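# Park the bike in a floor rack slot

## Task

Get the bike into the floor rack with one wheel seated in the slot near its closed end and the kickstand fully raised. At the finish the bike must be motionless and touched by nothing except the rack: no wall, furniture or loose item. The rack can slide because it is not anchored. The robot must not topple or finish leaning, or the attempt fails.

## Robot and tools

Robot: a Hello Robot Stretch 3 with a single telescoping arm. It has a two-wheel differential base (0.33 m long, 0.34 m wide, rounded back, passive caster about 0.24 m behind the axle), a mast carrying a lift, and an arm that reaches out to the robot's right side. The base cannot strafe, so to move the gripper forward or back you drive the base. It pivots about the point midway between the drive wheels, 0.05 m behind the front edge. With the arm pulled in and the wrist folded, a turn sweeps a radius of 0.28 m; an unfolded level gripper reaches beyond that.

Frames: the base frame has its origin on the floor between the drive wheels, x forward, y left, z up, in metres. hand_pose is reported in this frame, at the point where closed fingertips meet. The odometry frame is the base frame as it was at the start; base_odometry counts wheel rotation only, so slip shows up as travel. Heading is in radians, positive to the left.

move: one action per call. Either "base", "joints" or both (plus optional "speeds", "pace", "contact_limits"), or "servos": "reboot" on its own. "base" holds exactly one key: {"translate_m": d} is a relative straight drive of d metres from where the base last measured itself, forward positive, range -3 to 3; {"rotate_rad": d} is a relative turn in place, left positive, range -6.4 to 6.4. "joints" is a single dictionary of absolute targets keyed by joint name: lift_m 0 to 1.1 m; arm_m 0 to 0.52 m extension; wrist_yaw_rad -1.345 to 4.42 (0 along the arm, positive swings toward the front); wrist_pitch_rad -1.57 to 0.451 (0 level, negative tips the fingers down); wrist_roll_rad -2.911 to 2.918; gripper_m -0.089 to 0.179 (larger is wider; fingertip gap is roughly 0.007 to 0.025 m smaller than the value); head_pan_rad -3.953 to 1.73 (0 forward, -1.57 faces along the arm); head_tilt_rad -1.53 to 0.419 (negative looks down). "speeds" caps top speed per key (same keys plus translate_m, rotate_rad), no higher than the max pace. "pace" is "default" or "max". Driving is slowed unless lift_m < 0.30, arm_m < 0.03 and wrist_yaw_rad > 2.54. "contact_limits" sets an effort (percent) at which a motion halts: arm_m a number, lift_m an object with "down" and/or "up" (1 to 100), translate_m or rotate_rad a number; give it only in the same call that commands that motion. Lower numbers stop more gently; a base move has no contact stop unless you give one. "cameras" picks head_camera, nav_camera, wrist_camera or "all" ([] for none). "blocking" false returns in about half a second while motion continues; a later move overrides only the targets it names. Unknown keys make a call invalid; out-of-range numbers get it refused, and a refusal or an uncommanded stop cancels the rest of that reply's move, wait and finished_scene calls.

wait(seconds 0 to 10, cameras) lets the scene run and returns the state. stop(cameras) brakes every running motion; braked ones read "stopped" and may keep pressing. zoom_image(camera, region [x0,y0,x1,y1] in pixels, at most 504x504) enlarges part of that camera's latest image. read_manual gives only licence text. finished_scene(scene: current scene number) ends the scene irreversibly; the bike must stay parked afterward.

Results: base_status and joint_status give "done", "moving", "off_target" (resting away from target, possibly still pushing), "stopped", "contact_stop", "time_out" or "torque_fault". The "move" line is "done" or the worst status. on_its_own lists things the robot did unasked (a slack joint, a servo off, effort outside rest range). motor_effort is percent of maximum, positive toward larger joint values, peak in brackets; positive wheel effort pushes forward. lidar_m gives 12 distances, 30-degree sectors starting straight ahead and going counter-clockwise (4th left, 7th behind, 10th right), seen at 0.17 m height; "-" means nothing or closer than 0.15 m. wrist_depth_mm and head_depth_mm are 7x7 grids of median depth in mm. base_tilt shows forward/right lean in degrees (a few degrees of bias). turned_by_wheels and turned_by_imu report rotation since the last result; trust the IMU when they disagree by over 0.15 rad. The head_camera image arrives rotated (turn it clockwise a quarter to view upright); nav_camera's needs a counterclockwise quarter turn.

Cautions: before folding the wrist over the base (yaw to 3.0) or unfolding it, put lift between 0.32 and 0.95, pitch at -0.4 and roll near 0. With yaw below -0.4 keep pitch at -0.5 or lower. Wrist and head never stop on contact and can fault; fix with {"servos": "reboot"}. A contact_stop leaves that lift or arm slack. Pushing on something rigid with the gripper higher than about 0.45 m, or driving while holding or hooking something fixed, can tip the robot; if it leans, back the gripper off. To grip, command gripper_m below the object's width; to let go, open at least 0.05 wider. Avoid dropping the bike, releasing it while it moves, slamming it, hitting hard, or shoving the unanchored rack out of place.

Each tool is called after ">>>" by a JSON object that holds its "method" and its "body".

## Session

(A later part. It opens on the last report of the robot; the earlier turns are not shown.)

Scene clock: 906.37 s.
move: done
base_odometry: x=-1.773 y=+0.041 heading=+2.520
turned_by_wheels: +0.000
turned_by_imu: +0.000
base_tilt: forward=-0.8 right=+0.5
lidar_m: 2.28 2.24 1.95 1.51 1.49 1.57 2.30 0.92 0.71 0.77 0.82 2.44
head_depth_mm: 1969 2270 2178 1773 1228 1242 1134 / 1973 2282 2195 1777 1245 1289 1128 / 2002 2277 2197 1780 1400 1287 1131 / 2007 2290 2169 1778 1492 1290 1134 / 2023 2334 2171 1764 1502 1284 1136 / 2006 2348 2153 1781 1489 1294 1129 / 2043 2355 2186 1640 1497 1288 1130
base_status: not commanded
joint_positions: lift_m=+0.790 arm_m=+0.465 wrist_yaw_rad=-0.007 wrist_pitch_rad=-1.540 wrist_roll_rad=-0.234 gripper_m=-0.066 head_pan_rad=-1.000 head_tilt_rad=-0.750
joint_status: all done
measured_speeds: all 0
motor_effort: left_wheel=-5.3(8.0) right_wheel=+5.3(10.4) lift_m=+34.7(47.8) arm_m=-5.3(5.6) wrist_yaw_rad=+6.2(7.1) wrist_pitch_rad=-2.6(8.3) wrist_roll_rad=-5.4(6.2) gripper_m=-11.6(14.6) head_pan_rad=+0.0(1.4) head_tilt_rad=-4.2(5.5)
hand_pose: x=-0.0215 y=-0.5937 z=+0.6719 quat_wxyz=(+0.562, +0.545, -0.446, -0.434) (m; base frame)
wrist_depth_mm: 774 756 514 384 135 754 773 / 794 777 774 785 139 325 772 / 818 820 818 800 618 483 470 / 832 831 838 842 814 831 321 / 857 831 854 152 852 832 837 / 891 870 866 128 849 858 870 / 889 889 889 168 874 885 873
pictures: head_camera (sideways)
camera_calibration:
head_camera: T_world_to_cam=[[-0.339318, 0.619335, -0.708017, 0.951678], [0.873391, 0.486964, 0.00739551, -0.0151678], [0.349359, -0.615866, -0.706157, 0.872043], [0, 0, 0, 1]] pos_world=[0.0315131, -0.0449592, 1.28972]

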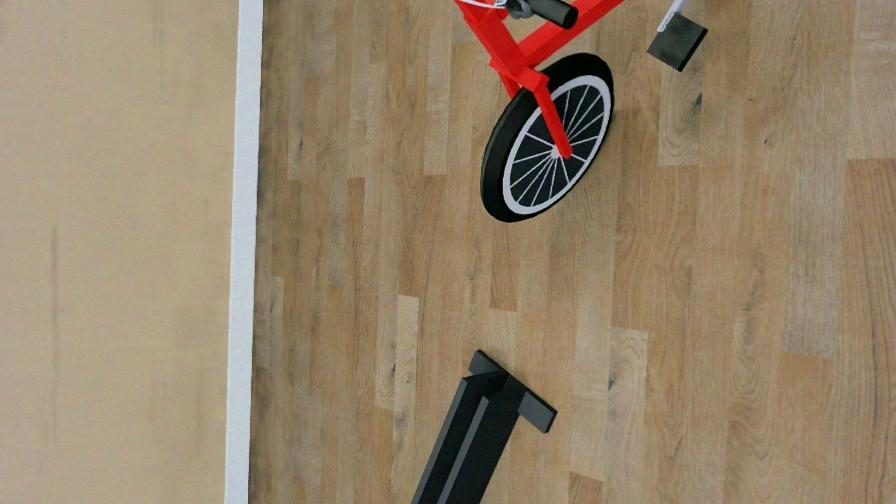

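>>> {"method": "move", "body": {"joints": {"lift_m":0.779}, "speeds": {"lift_m":0.03}, "cameras": []}}

>>> {"method": "move", "body": {"base": {"translate_m":0.08}, "speeds": {"translate_m":0.05}, "cameras": ["head_camera"]}}

>>> {"method": "zoom_image", "body": {"camera": "head_camera", "region": [440, 60, 720, 400]}}

Scene clock: 914.60 s.
move: done
base_odometry: x=-1.773 y=+0.041 heading=+2.520
turned_by_wheels: +0.000
turned_by_imu: -0.001
base_tilt: forward=-0.8 right=+0.5
lidar_m: 2.28 2.24 1.95 1.50 1.49 1.57 2.29 0.92 0.71 0.79 0.80 2.44
head_depth_mm: 1990 2259 2189 1792 1392 1248 1133 / 1987 2258 2184 1767 1268 1283 1134 / 1995 2311 2179 1775 1398 1296 1133 / 2008 2305 2185 1774 1465 1293 1136 / 1997 2334 2201 1778 1514 1287 1134 / 2015 2338 2171 1757 1494 1288 1134 / 2028 2355 2182 1639 1487 1298 1125
base_status: not commanded
joint_positions: lift_m=+0.779 arm_m=+0.465 wrist_yaw_rad=-0.005 wrist_pitch_rad=-1.555 wrist_roll_rad=-0.239 gripper_m=-0.066 head_pan_rad=-1.000 head_tilt_rad=-0.750
joint_status: all done
measured_speeds: all 0
motor_effort: left_wheel=-2.2(6.6) right_wheel=+2.8(6.7) lift_m=+31.0(41.5) arm_m=+0.0(9.7) wrist_yaw_rad=+4.0(6.8) wrist_pitch_rad=+0.0(5.0) wrist_roll_rad=-4.0(5.9) gripper_m=-12.6(14.6) head_pan_rad=-0.4(1.5) head_tilt_rad=-2.6(5.1)
hand_pose: x=-0.0215 y=-0.5900 z=+0.6611 quat_wxyz=(+0.560, +0.551, -0.441, -0.435) (m; base frame)
wrist_depth_mm: 753 754 573 375 281 729 751 / 773 784 786 764 513 321 - / 820 789 809 140 798 517 352 / 835 825 809 146 802 807 307 / 852 864 848 151 824 838 834 / 860 870 865 129 847 856 853 / 908 896 887 180 864 857 867
pictures: none
No camera images: "cameras" was empty.

Scene clock: 916.93 s.
move: done
base_odometry: x=-1.838 y=+0.088 heading=+2.520
turned_by_wheels: +0.000
turned_by_imu: +0.001
base_tilt: forward=-0.7 right=+0.5
lidar_m: 2.20 2.17 1.99 1.54 1.53 1.61 2.36 2.60 0.71 0.79 0.80 2.39
head_depth_mm: 1942 2231 2193 1773 1141 1240 1136 / 1954 2244 2189 1775 1268 1285 1133 / 1975 2248 2170 1760 1384 1285 1133 / 1977 2277 2180 1780 1463 1279 1138 / 1978 2274 2189 1770 1497 1284 1128 / 1993 2322 2191 1763 1497 1283 1132 / 2004 2296 2175 1638 1480 1289 1125
base_status: done
joint_positions: lift_m=+0.779 arm_m=+0.465 wrist_yaw_rad=-0.004 wrist_pitch_rad=-1.544 wrist_roll_rad=-0.239 gripper_m=-0.066 head_pan_rad=-1.000 head_tilt_rad=-0.750
joint_status: not commanded
measured_speeds: all 0
motor_effort: left_wheel=+0.6(6.3) right_wheel=+6.2(16.8) lift_m=+33.2(38.1) arm_m=+12.7(13.1) wrist_yaw_rad=+4.0(4.5) wrist_pitch_rad=-1.9(2.3) wrist_roll_rad=-3.9(4.0) gripper_m=-13.6(14.8) head_pan_rad=+0.1(1.0) head_tilt_rad=-3.5(4.5)
hand_pose: x=-0.0215 y=-0.5926 z=+0.6609 quat_wxyz=(+0.562, +0.548, -0.443, -0.432) (m; base frame)
wrist_depth_mm: 753 769 396 298 289 739 757 / 801 775 776 764 514 319 - / 796 803 798 140 812 496 300 / 803 816 820 147 817 805 310 / 859 849 828 149 840 816 810 / 858 858 850 129 851 861 858 / 903 879 731 172 882 885 870
pictures: head_camera (sideways)
camera_calibration:
head_camera: T_world_to_cam=[[-0.339318, 0.619335, -0.708017, 0.951678], [0.873391, 0.486964, 0.00739551, -0.0151678], [0.349359, -0.615866, -0.706157, 0.872043], [0, 0, 0, 1]] pos_world=[0.0315131, -0.0449592, 1.28972]

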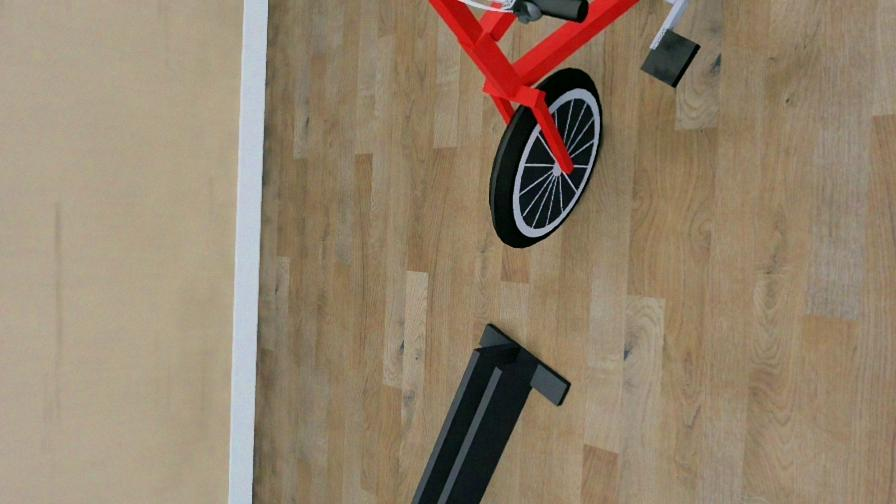

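Scaled by 1.482 from the camera's 896x504 image, which has a finer 1280x720 frame.

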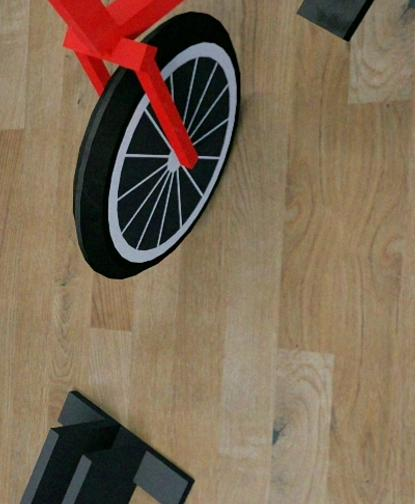

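>>> {"method": "move", "body": {"base": {"translate_m":0.07}, "joints": {"lift_m":0.781}, "speeds": {"translate_m":0.05,"lift_m":0.02}, "cameras": ["head_camera"]}}

>>> {"method": "zoom_image", "body": {"camera": "head_camera", "region": [440, 60, 720, 400]}}

Scene clock: 926.93 s.
move: done
base_odometry: x=-1.895 y=+0.128 heading=+2.520
turned_by_wheels: +0.000
turned_by_imu: -0.001
base_tilt: forward=-0.8 right=+0.6
lidar_m: 2.14 2.10 2.04 1.57 1.56 1.64 2.40 2.66 0.71 0.78 0.80 2.37
head_depth_mm: 1912 2204 2177 1779 1395 1241 1133 / 1906 2198 2148 1774 1255 1286 1126 / 1914 2215 2185 1784 1383 1287 1130 / 1964 2252 2177 1766 1460 1287 1130 / 1948 2258 2163 1767 1483 1288 1133 / 1979 2286 2171 1777 1485 1281 1134 / 1968 2279 2171 1641 1497 1279 1133
base_status: done
joint_positions: lift_m=+0.781 arm_m=+0.465 wrist_yaw_rad=-0.004 wrist_pitch_rad=-1.547 wrist_roll_rad=-0.239 gripper_m=-0.066 head_pan_rad=-1.000 head_tilt_rad=-0.750
joint_status: all done
measured_speeds: all 0
motor_effort: left_wheel=+0.5(5.6) right_wheel=+7.2(14.1) lift_m=+39.6(41.0) arm_m=+9.6(11.0) wrist_yaw_rad=+4.0(4.4) wrist_pitch_rad=-1.5(2.8) wrist_roll_rad=-3.5(4.2) gripper_m=-12.3(14.1) head_pan_rad=-0.4(1.5) head_tilt_rad=-2.0(3.9)
hand_pose: x=-0.0215 y=-0.5919 z=+0.6630 quat_wxyz=(+0.562, +0.549, -0.443, -0.433) (m; base frame)
wrist_depth_mm: 747 772 395 285 288 752 744 / 803 774 764 781 518 334 - / 785 804 806 141 790 534 295 / 845 834 813 147 805 797 813 / 826 839 844 150 824 835 856 / 863 863 881 128 872 842 836 / 911 913 894 173 865 881 892
pictures: head_camera (sideways)
camera_calibration:
head_camera: T_world_to_cam=[[-0.339318, 0.619335, -0.708017, 0.951678], [0.873391, 0.486964, 0.00739551, -0.0151678], [0.349359, -0.615866, -0.706157, 0.872043], [0, 0, 0, 1]] pos_world=[0.0315131, -0.0449592, 1.28972]

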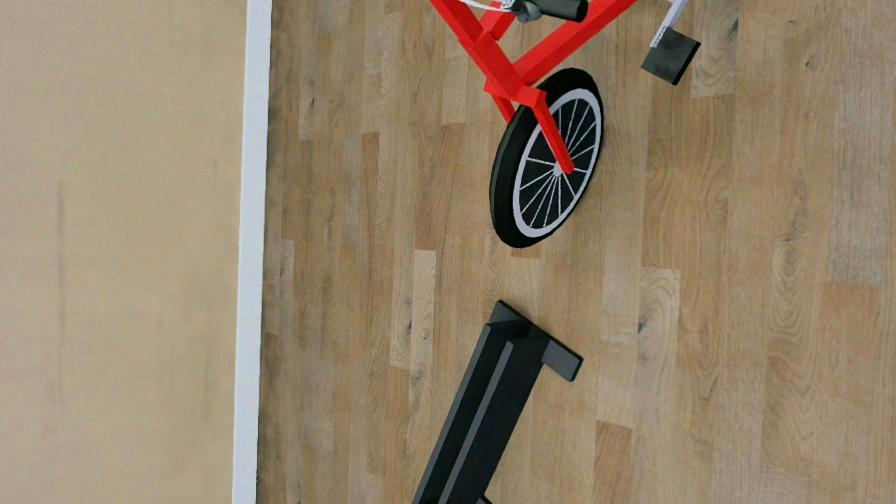

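Scaled by 1.482 from the camera's 896x504 image, which has a finer 1280x720 frame.

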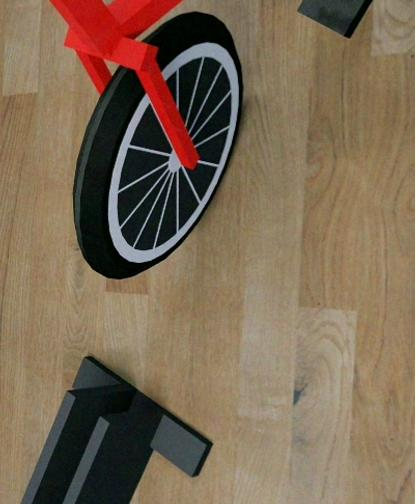

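>>> {"method": "move", "body": {"base": {"translate_m":0.06}, "joints": {"lift_m":0.777}, "speeds": {"translate_m":0.05,"lift_m":0.02}, "cameras": ["head_camera"]}}

>>> {"method": "zoom_image", "body": {"camera": "head_camera", "region": [440, 60, 720, 400]}}

Scene clock: 934.70 s.
move: done
base_odometry: x=-1.943 y=+0.163 heading=+2.520
turned_by_wheels: +0.000
turned_by_imu: -0.002
base_tilt: forward=-0.8 right=+0.5
lidar_m: 2.09 2.05 2.07 1.60 1.58 1.67 2.44 2.72 0.71 0.78 0.79 2.34
head_depth_mm: 1881 2168 2198 1722 1398 1241 1130 / 1914 2214 2173 1768 1261 1292 1136 / 1915 2224 2177 1774 1360 1293 1127 / 1936 2212 2187 1769 1430 1287 1131 / 1922 2234 2169 1774 1453 1279 1131 / 1927 2266 2168 1758 1483 1280 1129 / 1944 2262 2163 1640 1495 1281 1128
base_status: done
joint_positions: lift_m=+0.777 arm_m=+0.465 wrist_yaw_rad=-0.003 wrist_pitch_rad=-1.553 wrist_roll_rad=-0.241 gripper_m=-0.066 head_pan_rad=-1.000 head_tilt_rad=-0.750
joint_status: all done
measured_speeds: all 0
motor_effort: left_wheel=+2.3(6.2) right_wheel=+5.9(17.5) lift_m=+32.7(36.4) arm_m=+6.2(8.2) wrist_yaw_rad=+2.4(4.0) wrist_pitch_rad=-0.4(1.4) wrist_roll_rad=-3.4(4.1) gripper_m=-12.9(14.3) head_pan_rad=+0.6(1.1) head_tilt_rad=-2.1(3.3)
hand_pose: x=-0.0215 y=-0.5905 z=+0.6590 quat_wxyz=(+0.561, +0.551, -0.441, -0.434) (m; base frame)
wrist_depth_mm: 757 761 390 - 292 557 734 / 782 776 770 133 523 345 - / 810 793 789 138 773 606 291 / 825 830 796 146 791 808 802 / 843 838 829 151 837 823 835 / 856 852 857 130 846 849 835 / 893 883 720 177 866 896 880
pictures: head_camera (sideways)
camera_calibration:
head_camera: T_world_to_cam=[[-0.339318, 0.619335, -0.708017, 0.951678], [0.873391, 0.486964, 0.00739551, -0.0151678], [0.349359, -0.615866, -0.706157, 0.872043], [0, 0, 0, 1]] pos_world=[0.0315131, -0.0449592, 1.28972]

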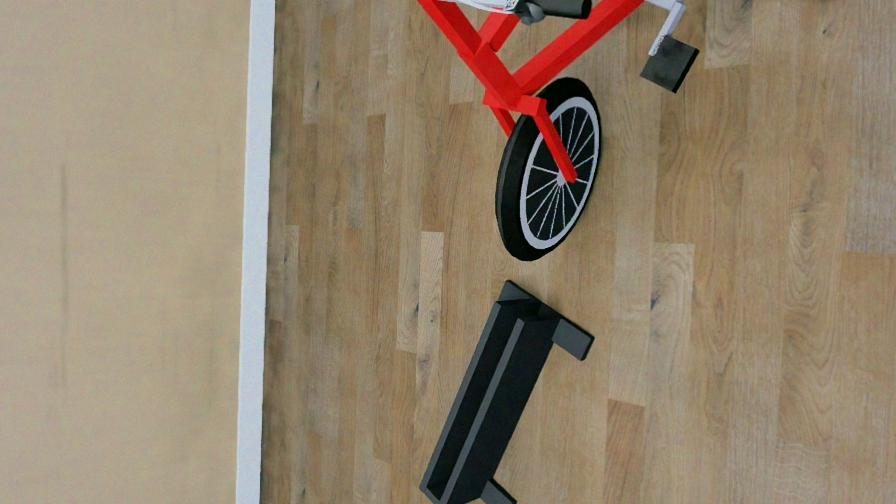

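Scaled by 1.482 from the camera's 896x504 image, which has a finer 1280x720 frame.

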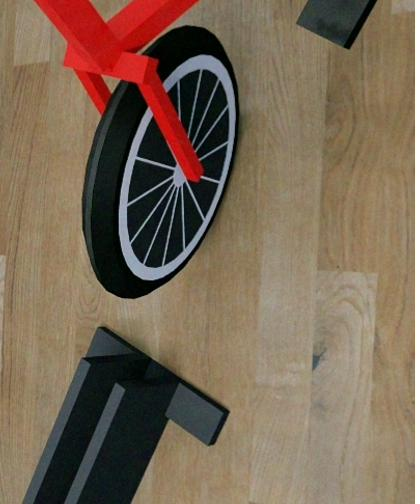

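>>> {"method": "move", "body": {"base": {"translate_m":0.05}, "joints": {"lift_m":0.782}, "speeds": {"translate_m":0.05,"lift_m":0.02}, "cameras": ["head_camera"]}}

>>> {"method": "zoom_image", "body": {"camera": "head_camera", "region": [440, 60, 720, 400]}}

Scene clock: 947.70 s.
move: done
base_odometry: x=-1.984 y=+0.192 heading=+2.519
turned_by_wheels: +0.000
turned_by_imu: -0.002
base_tilt: forward=-0.8 right=+0.6
lidar_m: 2.05 2.01 2.09 1.62 1.61 1.70 2.48 2.76 0.72 0.78 0.79 2.31
head_depth_mm: 1874 2141 2188 1771 1132 1266 1135 / 1872 2168 2177 1771 1267 1290 1137 / 1900 2196 2180 1762 1360 1282 1128 / 1897 2177 2158 1768 1456 1283 1133 / 1920 2207 2204 1774 1458 1287 1130 / 1914 2208 2199 1770 1492 1286 1139 / 1947 2220 2191 1636 1501 1288 1129
base_status: done
joint_positions: lift_m=+0.782 arm_m=+0.465 wrist_yaw_rad=-0.003 wrist_pitch_rad=-1.546 wrist_roll_rad=-0.241 gripper_m=-0.066 head_pan_rad=-1.000 head_tilt_rad=-0.750
joint_status: all done
measured_speeds: all 0
motor_effort: left_wheel=+2.4(7.4) right_wheel=+6.1(15.6) lift_m=+39.2(40.7) arm_m=+2.3(4.5) wrist_yaw_rad=+2.5(3.1) wrist_pitch_rad=-1.6(1.9) wrist_roll_rad=-3.3(3.8) gripper_m=-12.7(14.6) head_pan_rad=+0.7(1.4) head_tilt_rad=-2.7(3.0)
hand_pose: x=-0.0216 y=-0.5921 z=+0.6640 quat_wxyz=(+0.562, +0.549, -0.442, -0.432) (m; base frame)
wrist_depth_mm: 759 766 394 267 292 555 735 / 784 778 772 774 526 348 - / 800 799 800 141 800 578 292 / 836 823 808 147 819 810 809 / 834 858 831 150 844 828 828 / 859 878 850 129 844 853 835 / 916 885 745 173 869 884 874
pictures: head_camera (sideways)
camera_calibration:
head_camera: T_world_to_cam=[[-0.339318, 0.619335, -0.708017, 0.951678], [0.873391, 0.486964, 0.00739551, -0.0151678], [0.349359, -0.615866, -0.706157, 0.872043], [0, 0, 0, 1]] pos_world=[0.0315131, -0.0449592, 1.28972]

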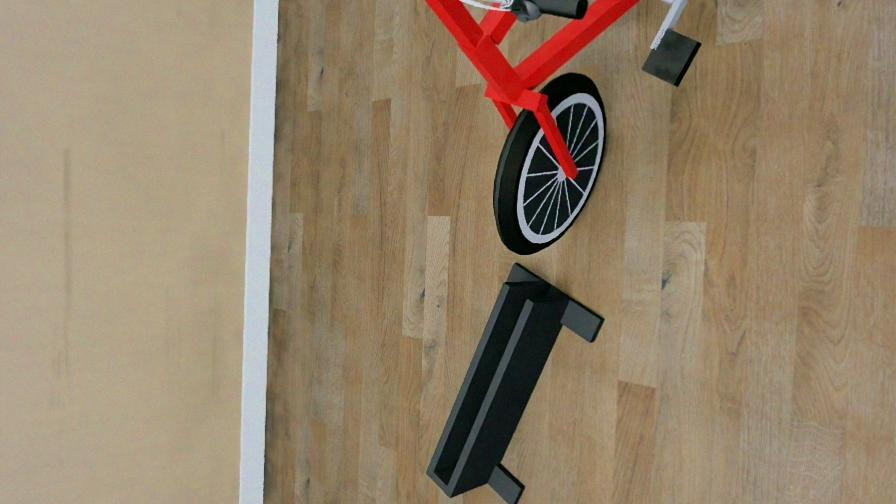

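Scaled by 1.482 from the camera's 896x504 image, which has a finer 1280x720 frame.

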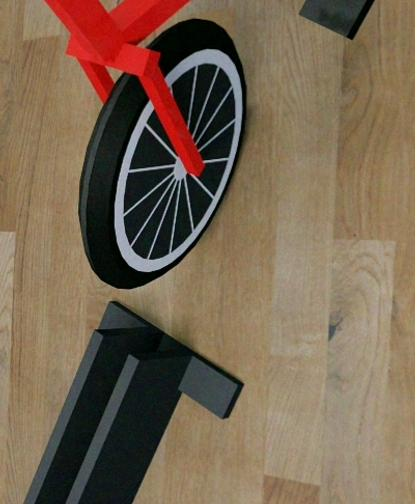

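>>> {"method": "move", "body": {"base": {"translate_m":0.05}, "joints": {"lift_m":0.779}, "speeds": {"translate_m":0.05,"lift_m":0.02}, "cameras": ["head_camera"]}}

>>> {"method": "zoom_image", "body": {"camera": "head_camera", "region": [440, 60, 720, 400]}}

Scene clock: 958.17 s.
move: done
base_odometry: x=-2.025 y=+0.222 heading=+2.519
turned_by_wheels: +0.000
turned_by_imu: -0.001
base_tilt: forward=-0.9 right=+0.5
lidar_m: 2.00 1.96 2.09 1.64 1.62 1.72 2.51 2.81 0.72 0.77 0.78 2.30
head_depth_mm: 1844 2135 2172 1715 1399 1242 1129 / 1852 2144 2176 1779 1270 1292 1128 / 1869 2142 2162 1773 1316 1289 1132 / 1877 2176 2163 1774 1417 1285 1134 / 1894 2176 2172 1776 1439 1285 1134 / 1901 2194 2179 1764 1494 1286 1132 / 1915 2196 2181 1711 1491 1291 1129
base_status: done
joint_positions: lift_m=+0.779 arm_m=+0.465 wrist_yaw_rad=-0.003 wrist_pitch_rad=-1.555 wrist_roll_rad=-0.241 gripper_m=-0.066 head_pan_rad=-1.000 head_tilt_rad=-0.750
joint_status: all done
measured_speeds: all 0
motor_effort: left_wheel=-1.3(5.9) right_wheel=+9.4(17.0) lift_m=+34.3(35.9) arm_m=+0.5(1.3) wrist_yaw_rad=+2.4(2.8) wrist_pitch_rad=-0.1(1.3) wrist_roll_rad=-3.3(3.6) gripper_m=-12.9(13.9) head_pan_rad=+0.4(1.2) head_tilt_rad=-1.7(1.7)
hand_pose: x=-0.0215 y=-0.5900 z=+0.6611 quat_wxyz=(+0.560, +0.551, -0.440, -0.434) (m; base frame)
wrist_depth_mm: 765 770 388 128 291 558 750 / 806 774 777 134 527 352 - / 803 796 795 139 799 598 281 / 828 823 816 147 802 788 792 / 838 861 839 150 823 820 847 / 867 872 852 129 849 857 852 / 895 897 717 172 870 891 877
pictures: head_camera (sideways)
camera_calibration:
head_camera: T_world_to_cam=[[-0.339318, 0.619335, -0.708017, 0.951678], [0.873391, 0.486964, 0.00739551, -0.0151678], [0.349359, -0.615866, -0.706157, 0.872043], [0, 0, 0, 1]] pos_world=[0.0315131, -0.0449592, 1.28972]

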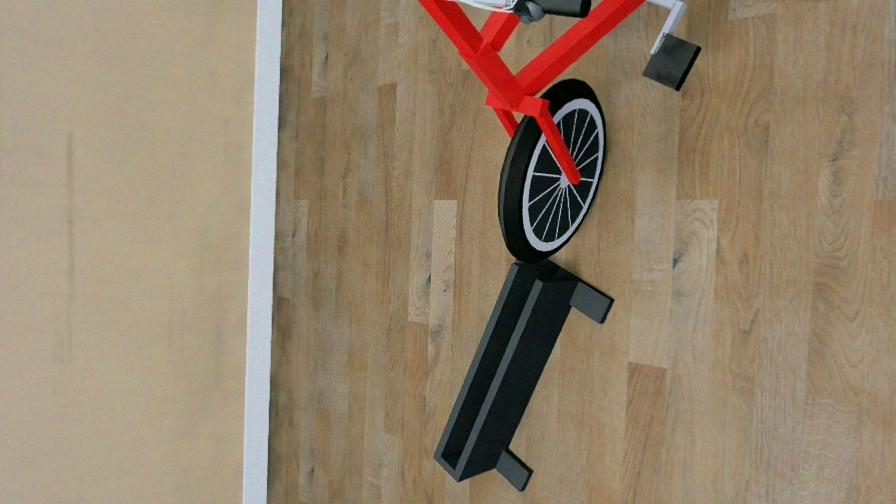

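Scaled by 1.482 from the camera's 896x504 image, which has a finer 1280x720 frame.

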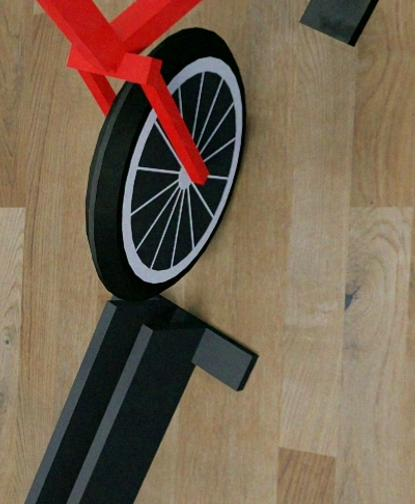

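>>> {"method": "move", "body": {"base": {"translate_m": 0.05}, "joints": {"lift_m": 0.78}, "speeds": {"translate_m": 0.05}, "cameras": ["head_camera"]}}

Scene clock: 984.77 s.
move: done
base_odometry: x=-2.065 y=+0.251 heading=+2.519
turned_by_wheels: +0.000
turned_by_imu: +0.000
base_tilt: forward=-0.8 right=+0.5
lidar_m: 1.94 1.91 2.04 1.67 1.65 1.74 2.54 2.85 0.72 0.77 0.77 2.27
head_depth_mm: 1835 2105 2190 1733 1395 1241 1133 / 1860 2123 2191 1773 1278 1283 1132 / 1859 2123 2165 1782 1302 1290 1130 / 1864 2150 2187 1766 1397 1284 1131 / 1876 2147 2189 1767 1448 1289 1138 / 1875 2176 2195 1770 1497 1290 1133 / 1899 2180 2172 1786 1498 1285 1126
base_status: done
joint_positions: lift_m=+0.780 arm_m=+0.465 wrist_yaw_rad=-0.003 wrist_pitch_rad=-1.555 wrist_roll_rad=-0.241 gripper_m=-0.066 head_pan_rad=-1.000 head_tilt_rad=-0.750
joint_status: all done
measured_speeds: all 0
motor_effort: left_wheel=+1.2(5.4) right_wheel=+11.0(16.6) lift_m=+32.1(37.6) arm_m=-2.4(3.1) wrist_yaw_rad=+2.3(3.1) wrist_pitch_rad=+0.0(0.2) wrist_roll_rad=-3.4(3.8) gripper_m=-14.1(14.7) head_pan_rad=+1.0(1.6) head_tilt_rad=-0.7(1.7)
hand_pose: x=-0.0216 y=-0.5900 z=+0.6621 quat_wxyz=(+0.560, +0.551, -0.440, -0.434) (m; base frame)
wrist_depth_mm: 767 - 385 127 294 552 759 / 784 776 772 133 528 355 - / 773 803 812 139 794 619 282 / 827 806 809 146 809 820 827 / 877 839 863 150 857 859 833 / 879 876 874 129 859 854 854 / 883 882 730 171 874 884 889
pictures: head_camera (sideways)
camera_calibration:
head_camera: T_world_to_cam=[[-0.339318, 0.619335, -0.708017, 0.951678], [0.873391, 0.486964, 0.00739551, -0.0151678], [0.349359, -0.615866, -0.706157, 0.872043], [0, 0, 0, 1]] pos_world=[0.0315131, -0.0449592, 1.28972]

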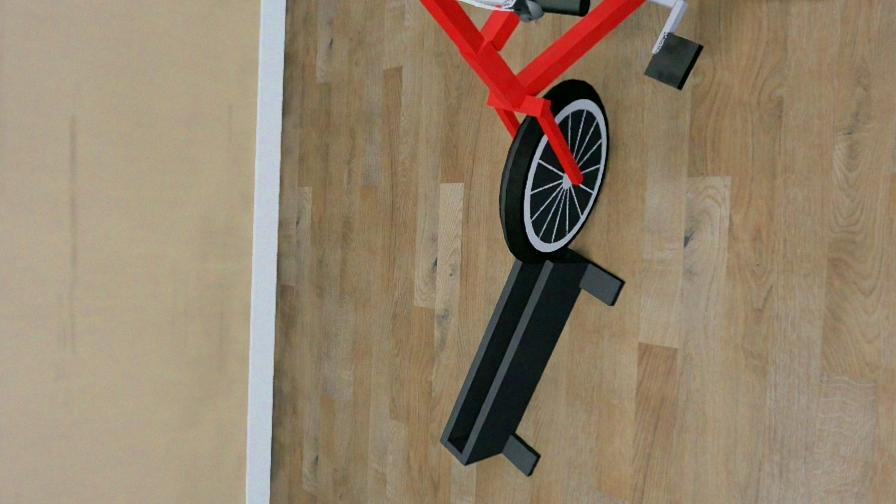

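>>> {"method": "zoom_image", "body": {"camera": "head_camera", "region": [480, 180, 660, 320]}}

Scaled by 2.800 from the camera's 896x504 image, which has a finer 1280x720 frame.

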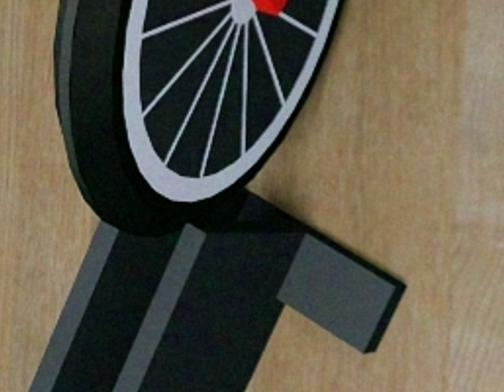

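>>> {"method": "move", "body": {"base": {"translate_m": 0.05}, "joints": {"lift_m": 0.78}, "speeds": {"translate_m": 0.05}, "cameras": ["head_camera"]}}

>>> {"method": "zoom_image", "body": {"camera": "head_camera", "region": [440, 120, 660, 320]}}

Scene clock: 995.90 s.
move: done
base_odometry: x=-2.106 y=+0.280 heading=+2.518
turned_by_wheels: -0.001
turned_by_imu: -0.001
base_tilt: forward=-0.8 right=+0.5
lidar_m: 1.91 1.87 1.99 1.69 1.67 1.76 2.57 2.90 0.72 0.76 0.77 2.24
head_depth_mm: 1814 2101 2190 1782 1404 1237 1134 / 1832 2096 2198 1792 1248 1285 1127 / 1825 2103 2167 1775 1303 1288 1135 / 1852 2112 2186 1785 1391 1289 1135 / 1852 2144 2194 1765 1449 1289 1136 / 1868 2147 2191 1775 1489 1293 1133 / 1890 2157 2172 1776 1489 1279 1126
base_status: done
joint_positions: lift_m=+0.780 arm_m=+0.465 wrist_yaw_rad=+0.000 wrist_pitch_rad=-1.555 wrist_roll_rad=-0.241 gripper_m=-0.066 head_pan_rad=-1.000 head_tilt_rad=-0.750
joint_status: all done
measured_speeds: all 0
on_its_own: right_wheel is at rest, and its effort (+27.8) is outside its rest range (-21 to +21)
motor_effort: left_wheel=-7.3(9.3) right_wheel=+27.8(27.8) lift_m=+11.8(25.4) arm_m=-4.5(5.1) wrist_yaw_rad=-0.2(2.6) wrist_pitch_rad=+0.0(0.2) wrist_roll_rad=-3.2(3.7) gripper_m=-13.7(14.7) head_pan_rad=+1.0(2.2) head_tilt_rad=+0.9(1.6)
hand_pose: x=-0.0216 y=-0.5898 z=+0.6621 quat_wxyz=(+0.561, +0.552, -0.439, -0.433) (m; base frame)
wrist_depth_mm: 767 - 387 268 289 563 751 / 797 784 772 768 526 347 - / 795 797 782 139 816 653 292 / 834 810 825 144 814 823 800 / 850 832 871 149 836 837 835 / 855 860 876 129 851 845 848 / 896 916 734 169 883 904 890
pictures: head_camera (sideways)
camera_calibration:
head_camera: T_world_to_cam=[[-0.339318, 0.619335, -0.708017, 0.951678], [0.873391, 0.486964, 0.00739551, -0.0151678], [0.349359, -0.615866, -0.706157, 0.872043], [0, 0, 0, 1]] pos_world=[0.0315131, -0.0449592, 1.28972]

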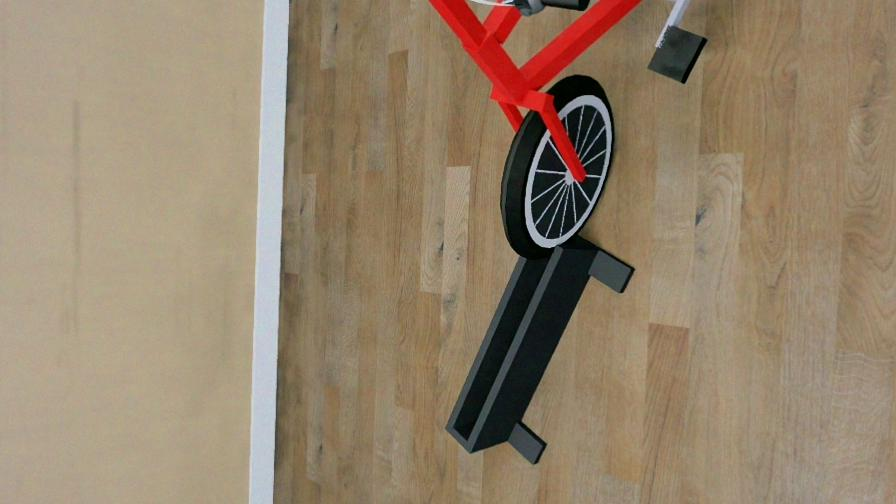

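Scaled by 2.291 from the camera's 896x504 image, which has a finer 1280x720 frame.

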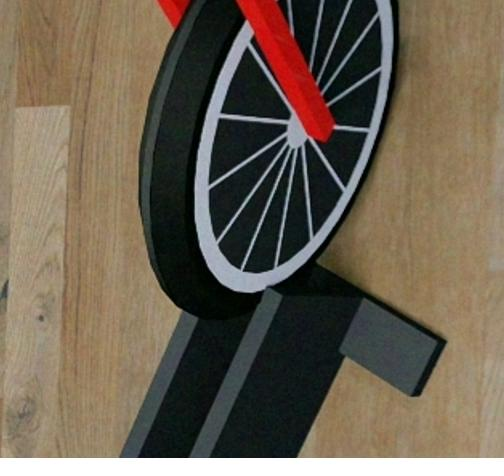

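>>> {"method": "zoom_image", "body": {"camera": "head_camera", "region": [500, 210, 620, 290]}}

Scaled by 4.200 from the camera's 896x504 image, which has a finer 1280x720 frame.

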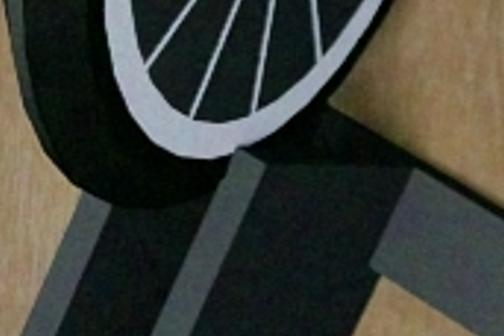

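>>> {"method": "move", "body": {"base": {"translate_m": 0.05}, "joints": {"lift_m": 0.779}, "speeds": {"translate_m": 0.05}, "cameras": ["head_camera"]}}

>>> {"method": "zoom_image", "body": {"camera": "head_camera", "region": [500, 190, 640, 290]}}

Scene clock: 1033.40 s.
move: done
base_odometry: x=-2.146 y=+0.309 heading=+2.518
turned_by_wheels: +0.000
turned_by_imu: -0.070
base_tilt: forward=-0.8 right=+0.5
lidar_m: 1.90 1.83 1.91 1.73 1.69 1.74 2.41 2.93 0.74 0.75 0.75 2.19
head_depth_mm: 1839 2098 2175 1749 1424 1240 1135 / 1842 2112 2189 1775 1216 1296 1134 / 1829 2129 2192 1782 1249 1286 1130 / 1814 2108 2161 1791 1371 1288 1134 / 1817 2106 2172 1776 1426 1288 1123 / 1834 2092 2184 1773 1461 1287 1133 / 1802 2104 2176 1769 1488 1289 1131
base_status: done
joint_positions: lift_m=+0.779 arm_m=+0.465 wrist_yaw_rad=+0.000 wrist_pitch_rad=-1.556 wrist_roll_rad=-0.241 gripper_m=-0.066 head_pan_rad=-1.000 head_tilt_rad=-0.750
joint_status: all done
measured_speeds: all 0
motor_effort: left_wheel=-2.5(6.0) right_wheel=+17.7(26.1) lift_m=+9.9(12.6) arm_m=-8.2(9.5) wrist_yaw_rad=+0.4(0.7) wrist_pitch_rad=+0.1(0.2) wrist_roll_rad=-3.4(3.6) gripper_m=-14.0(14.9) head_pan_rad=+0.5(2.1) head_tilt_rad=+1.0(2.5)
hand_pose: x=-0.0216 y=-0.5898 z=+0.6611 quat_wxyz=(+0.561, +0.552, -0.439, -0.433) (m; base frame)
wrist_depth_mm: - 439 366 128 295 559 755 / 771 768 791 132 542 411 - / 808 800 802 138 787 802 297 / 831 827 826 144 805 819 815 / 835 849 837 - 835 847 835 / 874 877 883 129 847 864 858 / 894 886 743 167 892 867 897
pictures: head_camera (sideways)
camera_calibration:
head_camera: T_world_to_cam=[[-0.339318, 0.619335, -0.708017, 0.951678], [0.873391, 0.486964, 0.00739551, -0.0151678], [0.349359, -0.615866, -0.706157, 0.872043], [0, 0, 0, 1]] pos_world=[0.0315131, -0.0449592, 1.28972]

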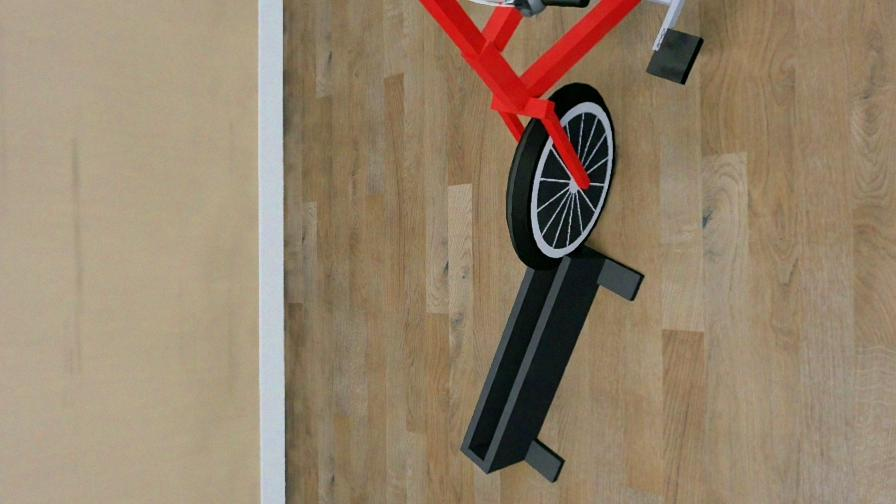

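Scaled by 3.600 from the camera's 896x504 image, which has a finer 1280x720 frame.

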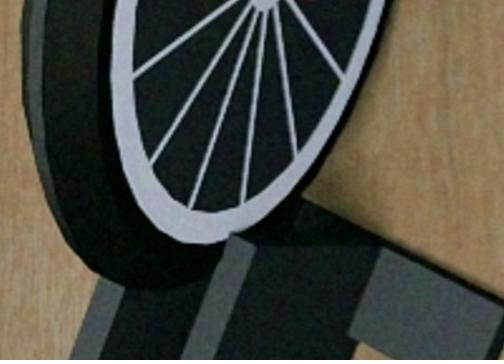

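>>> {"method": "move", "body": {"base": {"translate_m": -0.06}, "joints": {"lift_m": 0.78, "head_pan_rad": -0.9, "head_tilt_rad": -0.85}, "speeds": {"translate_m": 0.05}, "cameras": ["head_camera", "wrist_camera"]}}

>>> {"method": "zoom_image", "body": {"camera": "head_camera", "region": [440, 120, 660, 320]}}

Scene clock: 1065.40 s.
move: done
base_odometry: x=-2.098 y=+0.274 heading=+2.517
turned_by_wheels: +0.000
turned_by_imu: -0.001
base_tilt: forward=-0.8 right=+0.4
lidar_m: 1.96 1.89 1.97 1.71 1.66 1.70 2.36 2.88 0.74 0.76 0.77 2.21
head_depth_mm: 1872 2140 1963 1161 1381 1239 1111 / 1884 2154 1906 1634 1361 1241 1110 / 1895 2181 1940 1328 1410 1242 1119 / 1933 2203 1922 1625 1414 1245 1104 / 1924 2202 1920 1503 1412 1240 1107 / 1971 2195 1914 1537 1406 1229 1107 / 1981 2234 1903 1603 1399 1240 1109
base_status: done
joint_positions: lift_m=+0.780 arm_m=+0.465 wrist_yaw_rad=-0.001 wrist_pitch_rad=-1.555 wrist_roll_rad=-0.243 gripper_m=-0.066 head_pan_rad=-0.899 head_tilt_rad=-0.849
joint_status: all done
measured_speeds: translate_m=+0.000 rotate_rad=+0.000 lift_m=-0.001 arm_m=+0.000 wrist_yaw_rad=+0.000 wrist_pitch_rad=+0.000 wrist_roll_rad=+0.000 head_pan_rad=+0.000 head_tilt_rad=+0.000
motor_effort: left_wheel=-4.2(13.6) right_wheel=+10.5(25.0) lift_m=+21.8(42.9) arm_m=-8.0(9.9) wrist_yaw_rad=+1.4(2.8) wrist_pitch_rad=-0.1(4.4) wrist_roll_rad=-2.6(3.5) gripper_m=-13.5(14.8) head_pan_rad=+2.5(7.2) head_tilt_rad=-5.4(7.0)
hand_pose: x=-0.0216 y=-0.5899 z=+0.6621 quat_wxyz=(+0.561, +0.552, -0.439, -0.433) (m; base frame)
wrist_depth_mm: - 512 388 128 296 553 757 / 793 781 753 135 554 411 - / 811 805 796 138 800 790 294 / 841 815 812 146 819 808 820 / 870 862 838 150 843 847 819 / 865 894 874 129 842 853 851 / 891 881 731 130 880 890 877
pictures: head_camera (sideways), wrist_camera
camera_calibration:
head_camera: T_world_to_cam=[[-0.441235, 0.633947, -0.635156, 0.857291], [0.820175, 0.572112, 0.0012575, -0.00680666], [0.364177, -0.520384, -0.772383, 0.958092], [0, 0, 0, 1]] pos_world=[0.0349345, -0.0410078, 1.28454]
wrist_camera: T_world_to_cam=[[-0.973946, -0.225765, -0.0214112, -0.132667], [-0.226344, 0.961901, 0.153346, 0.498318], [-0.0140248, 0.154197, -0.987941, 0.90759], [0, 0, 0, 1]] pos_world=[-0.00369033, -0.649231, 0.817389]

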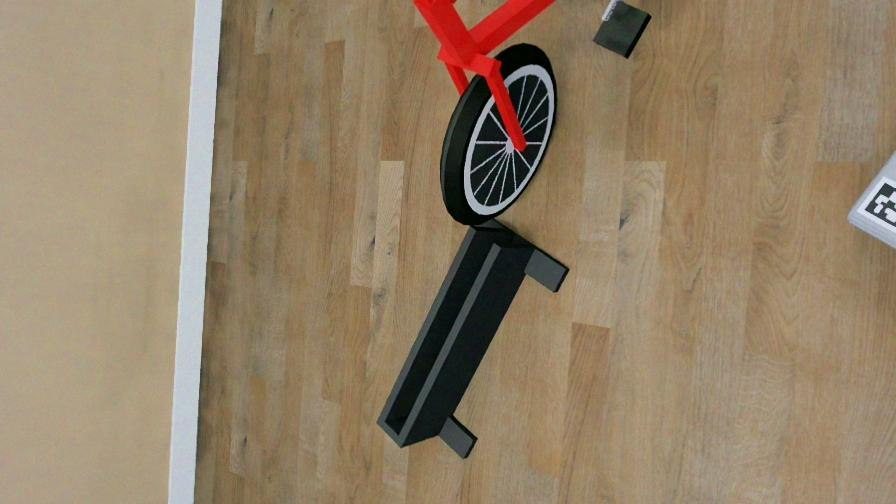

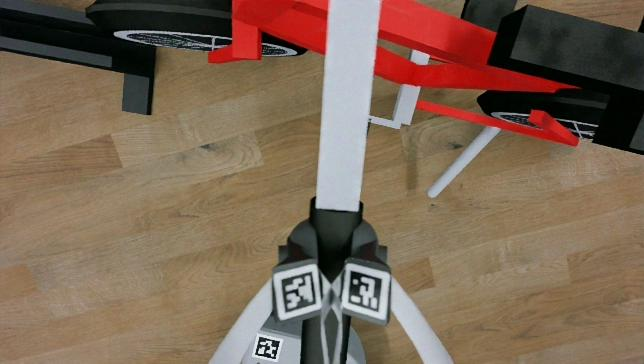

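Scaled by 2.291 from the camera's 896x504 image, which has a finer 1280x720 frame.

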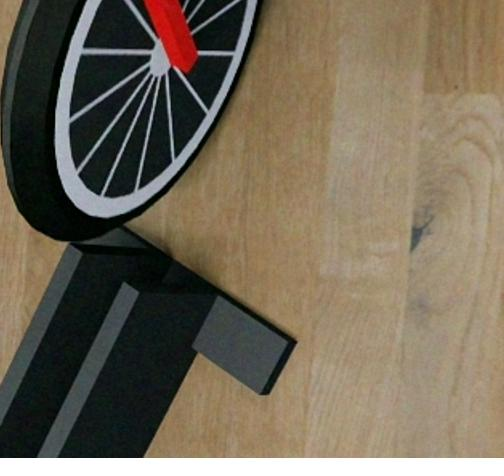

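>>> {"method": "move", "body": {"base": {"translate_m": -0.10}, "joints": {"lift_m": 0.79}, "speeds": {"translate_m": 0.05}, "cameras": ["head_camera"]}}

>>> {"method": "zoom_image", "body": {"camera": "head_camera", "region": [440, 60, 660, 260]}}

Scene clock: 1099.63 s.
move: done
base_odometry: x=-2.016 y=+0.216 heading=+2.517
turned_by_wheels: +0.000
turned_by_imu: -0.002
base_tilt: forward=-0.8 right=+0.6
lidar_m: 2.04 1.98 2.06 1.65 1.61 1.66 2.30 2.79 0.76 0.75 0.78 2.26
head_depth_mm: 1905 2190 1907 1519 1354 1243 1110 / 1923 2209 1920 1285 1355 1239 1112 / 1947 2199 1912 1564 1396 1243 1109 / 1978 2208 1907 1623 1405 1242 1106 / 1987 2234 1908 1512 1403 1237 1111 / 2008 2279 1920 1542 1403 1241 1102 / 2026 2256 1899 1580 1403 1240 1106
base_status: done
joint_positions: lift_m=+0.790 arm_m=+0.465 wrist_yaw_rad=-0.002 wrist_pitch_rad=-1.555 wrist_roll_rad=-0.243 gripper_m=-0.066 head_pan_rad=-0.899 head_tilt_rad=-0.850
joint_status: all done
measured_speeds: all 0
motor_effort: left_wheel=-0.2(6.4) right_wheel=-6.5(19.9) lift_m=+28.4(48.0) arm_m=+5.4(5.4) wrist_yaw_rad=+2.1(2.7) wrist_pitch_rad=-0.1(9.5) wrist_roll_rad=-2.7(3.0) gripper_m=-13.5(16.0) head_pan_rad=-1.2(1.6) head_tilt_rad=-3.6(6.5)
hand_pose: x=-0.0216 y=-0.5900 z=+0.6721 quat_wxyz=(+0.561, +0.552, -0.439, -0.433) (m; base frame)
wrist_depth_mm: - 784 426 300 294 559 749 / 795 793 802 790 542 404 - / 817 825 807 802 806 801 383 / 832 855 838 148 824 799 839 / 848 846 844 151 833 840 851 / 896 896 871 129 848 867 879 / 897 921 878 174 900 902 902
pictures: head_camera (sideways)
camera_calibration:
head_camera: T_world_to_cam=[[-0.441763, 0.634604, -0.634132, 0.856019], [0.820193, 0.572086, 0.00113182, -0.00664699], [0.363496, -0.51961, -0.773224, 0.959221], [0, 0, 0, 1]] pos_world=[0.0349361, -0.0410099, 1.28453]

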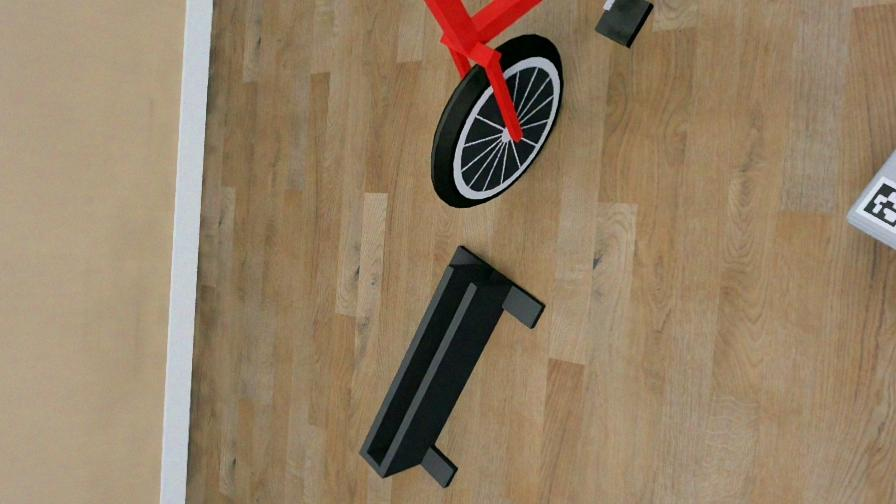

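Scaled by 2.291 from the camera's 896x504 image, which has a finer 1280x720 frame.

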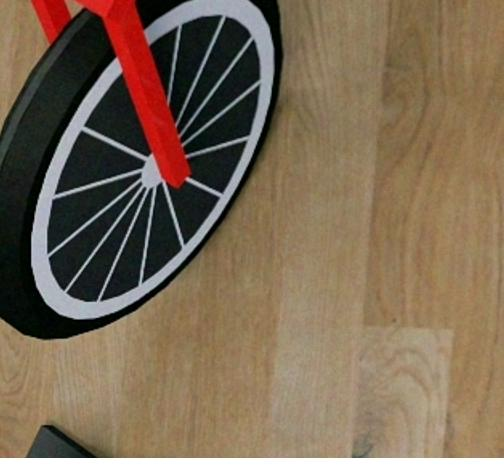

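>>> {"method": "move", "body": {"joints": {"lift_m": 0.78}, "cameras": []}}

>>> {"method": "move", "body": {"base": {"rotate_rad": 0.065}, "speeds": {"rotate_rad": 0.1}, "cameras": ["head_camera"]}}

>>> {"method": "zoom_image", "body": {"camera": "head_camera", "region": [400, 60, 620, 260]}}

Scene clock: 1109.80 s.
move: done
base_odometry: x=-2.016 y=+0.216 heading=+2.517
turned_by_wheels: +0.000
turned_by_imu: -0.001
base_tilt: forward=-0.9 right=+0.5
lidar_m: 2.04 1.97 2.06 1.65 1.61 1.66 2.29 2.80 0.75 0.77 0.77 2.26
head_depth_mm: 1924 2202 1932 1164 1364 1244 1106 / 1925 2204 1928 1621 1356 1237 1108 / 1945 2217 1910 1342 1409 1239 1112 / 1968 2192 1922 1625 1406 1241 1107 / 2001 2240 1903 1511 1400 1242 1112 / 2013 2224 1910 1540 1395 1243 1104 / 2010 2257 1900 1588 1407 1238 1107
base_status: not commanded
joint_positions: lift_m=+0.780 arm_m=+0.465 wrist_yaw_rad=-0.002 wrist_pitch_rad=-1.555 wrist_roll_rad=-0.243 gripper_m=-0.066 head_pan_rad=-0.899 head_tilt_rad=-0.850
joint_status: all done
measured_speeds: all 0
motor_effort: left_wheel=+2.5(4.6) right_wheel=+1.5(6.7) lift_m=+28.6(41.6) arm_m=+9.6(13.2) wrist_yaw_rad=+1.5(2.5) wrist_pitch_rad=+0.0(3.1) wrist_roll_rad=-2.5(3.1) gripper_m=-13.5(14.8) head_pan_rad=-1.8(3.0) head_tilt_rad=-4.0(5.2)
hand_pose: x=-0.0216 y=-0.5900 z=+0.6622 quat_wxyz=(+0.561, +0.552, -0.439, -0.433) (m; base frame)
wrist_depth_mm: - 766 386 273 291 554 747 / 778 770 782 776 574 418 - / 799 793 799 139 794 803 297 / 843 840 836 147 819 815 806 / 866 852 831 150 840 840 834 / 873 868 849 128 851 854 854 / 902 904 732 164 882 876 895
pictures: none
No camera images: "cameras" was empty.

Scene clock: 1111.37 s.
move: done
base_odometry: x=-2.016 y=+0.216 heading=+2.582
turned_by_wheels: +0.065
turned_by_imu: +0.066
base_tilt: forward=-0.8 right=+0.5
lidar_m: 2.01 1.98 2.09 1.62 1.61 1.69 2.47 2.79 0.72 0.77 0.78 2.30
head_depth_mm: 1895 2136 1927 1168 1389 1239 1107 / 1926 2222 1916 1622 1355 1240 1113 / 1969 2203 1903 1360 1418 1245 1107 / 1979 2216 1913 1562 1407 1243 1109 / 2006 2262 1902 1521 1405 1242 1107 / 2064 2253 1892 1547 1404 1240 1109 / 2101 2271 1907 1610 1392 1238 1104
base_status: done
joint_positions: lift_m=+0.780 arm_m=+0.465 wrist_yaw_rad=-0.002 wrist_pitch_rad=-1.555 wrist_roll_rad=-0.243 gripper_m=-0.066 head_pan_rad=-0.900 head_tilt_rad=-0.850
joint_status: not commanded
measured_speeds: all 0
motor_effort: left_wheel=-4.6(13.3) right_wheel=+5.5(16.1) lift_m=+30.1(39.4) arm_m=+2.6(9.2) wrist_yaw_rad=+2.1(2.6) wrist_pitch_rad=+0.0(2.3) wrist_roll_rad=-2.8(3.0) gripper_m=-13.9(14.8) head_pan_rad=-2.8(3.5) head_tilt_rad=-3.3(5.5)
hand_pose: x=-0.0216 y=-0.5900 z=+0.6622 quat_wxyz=(+0.561, +0.552, -0.439, -0.433) (m; base frame)
wrist_depth_mm: 759 746 393 279 290 560 747 / 771 778 767 763 559 367 - / 802 794 798 139 785 628 290 / 833 816 822 147 810 799 804 / 835 857 860 151 827 861 831 / 888 863 850 129 863 862 869 / 883 883 732 174 872 890 880
pictures: head_camera (sideways)
camera_calibration:
head_camera: T_world_to_cam=[[-0.441322, 0.634948, -0.634095, 0.855972], [0.820602, 0.571498, 0.00113777, -0.00668958], [0.363107, -0.519838, -0.773254, 0.959263], [0, 0, 0, 1]] pos_world=[0.0349341, -0.0410131, 1.28453]

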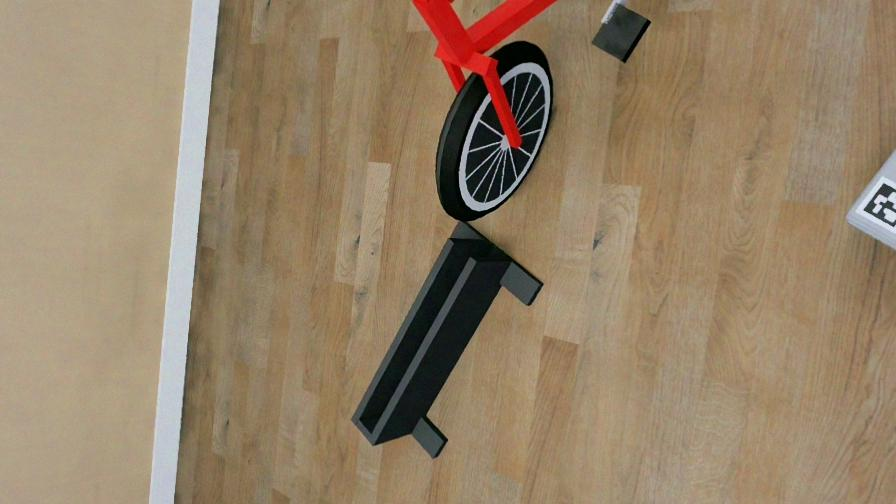

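Scaled by 2.291 from the camera's 896x504 image, which has a finer 1280x720 frame.

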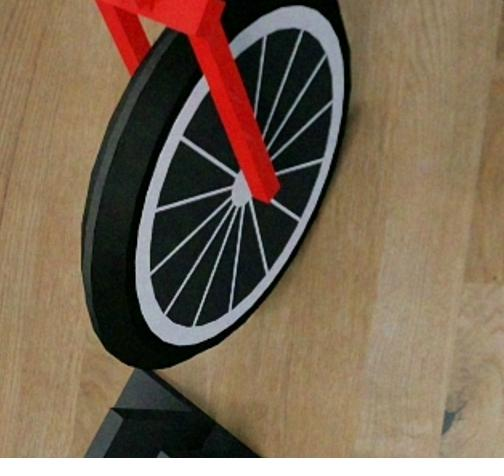

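>>> {"method": "move", "body": {"base": {"translate_m": 0.04}, "joints": {"lift_m": 0.773}, "speeds": {"translate_m": 0.05}, "cameras": ["head_camera"]}}

>>> {"method": "zoom_image", "body": {"camera": "head_camera", "region": [400, 60, 620, 260]}}

Scene clock: 1123.83 s.
move: done
base_odometry: x=-2.050 y=+0.237 heading=+2.582
turned_by_wheels: +0.000
turned_by_imu: -0.001
base_tilt: forward=-0.8 right=+0.5
lidar_m: 1.98 1.94 2.06 1.64 1.63 1.71 2.49 2.83 0.71 0.77 0.76 2.29
head_depth_mm: 1877 2142 1930 1105 1356 1239 1110 / 1904 2178 1929 1630 1362 1244 1111 / 1942 2184 1922 1332 1377 1247 1114 / 1980 2220 1917 1513 1403 1242 1106 / 1994 2245 1909 1513 1408 1233 1105 / 2062 2255 1914 1567 1394 1239 1106 / 2063 2252 1904 1617 1407 1233 1102
base_status: done
joint_positions: lift_m=+0.773 arm_m=+0.465 wrist_yaw_rad=-0.001 wrist_pitch_rad=-1.555 wrist_roll_rad=-0.244 gripper_m=-0.066 head_pan_rad=-0.900 head_tilt_rad=-0.850
joint_status: all done
measured_speeds: all 0
motor_effort: left_wheel=+1.9(3.5) right_wheel=+5.6(23.2) lift_m=+30.3(36.8) arm_m=+3.0(9.7) wrist_yaw_rad=+0.6(2.1) wrist_pitch_rad=+0.0(0.2) wrist_roll_rad=-2.6(3.1) gripper_m=-13.4(15.0) head_pan_rad=-2.8(3.5) head_tilt_rad=-4.1(4.8)
hand_pose: x=-0.0216 y=-0.5899 z=+0.6551 quat_wxyz=(+0.561, +0.552, -0.439, -0.433) (m; base frame)
wrist_depth_mm: 755 - 378 269 295 739 742 / 769 754 773 132 522 361 - / 786 796 799 136 802 620 268 / 826 814 818 809 784 811 794 / 838 847 835 152 835 822 829 / 868 848 850 128 852 838 854 / 923 897 727 170 873 887 893
pictures: head_camera (sideways)
camera_calibration:
head_camera: T_world_to_cam=[[-0.441175, 0.635034, -0.634111, 0.855991], [0.820729, 0.571317, 0.00113686, -0.00669921], [0.363, -0.519931, -0.773241, 0.959246], [0, 0, 0, 1]] pos_world=[0.0349335, -0.0410141, 1.28453]

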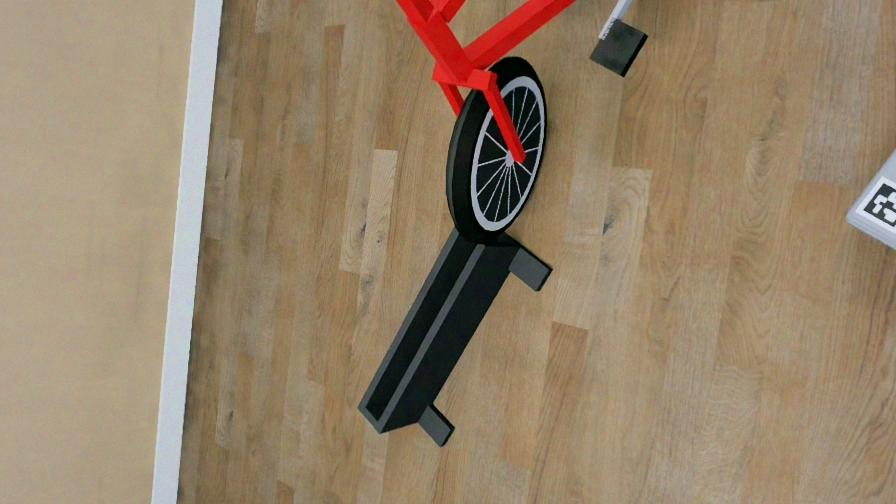

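Scaled by 2.291 from the camera's 896x504 image, which has a finer 1280x720 frame.

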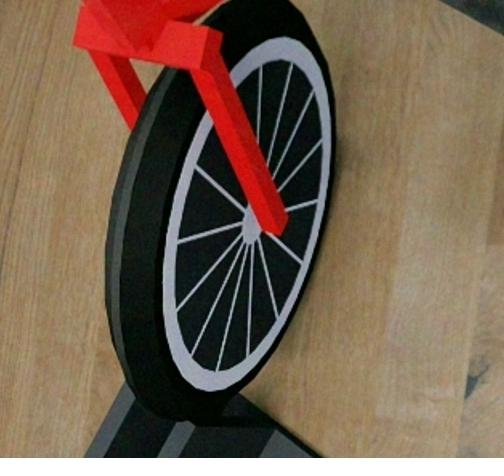

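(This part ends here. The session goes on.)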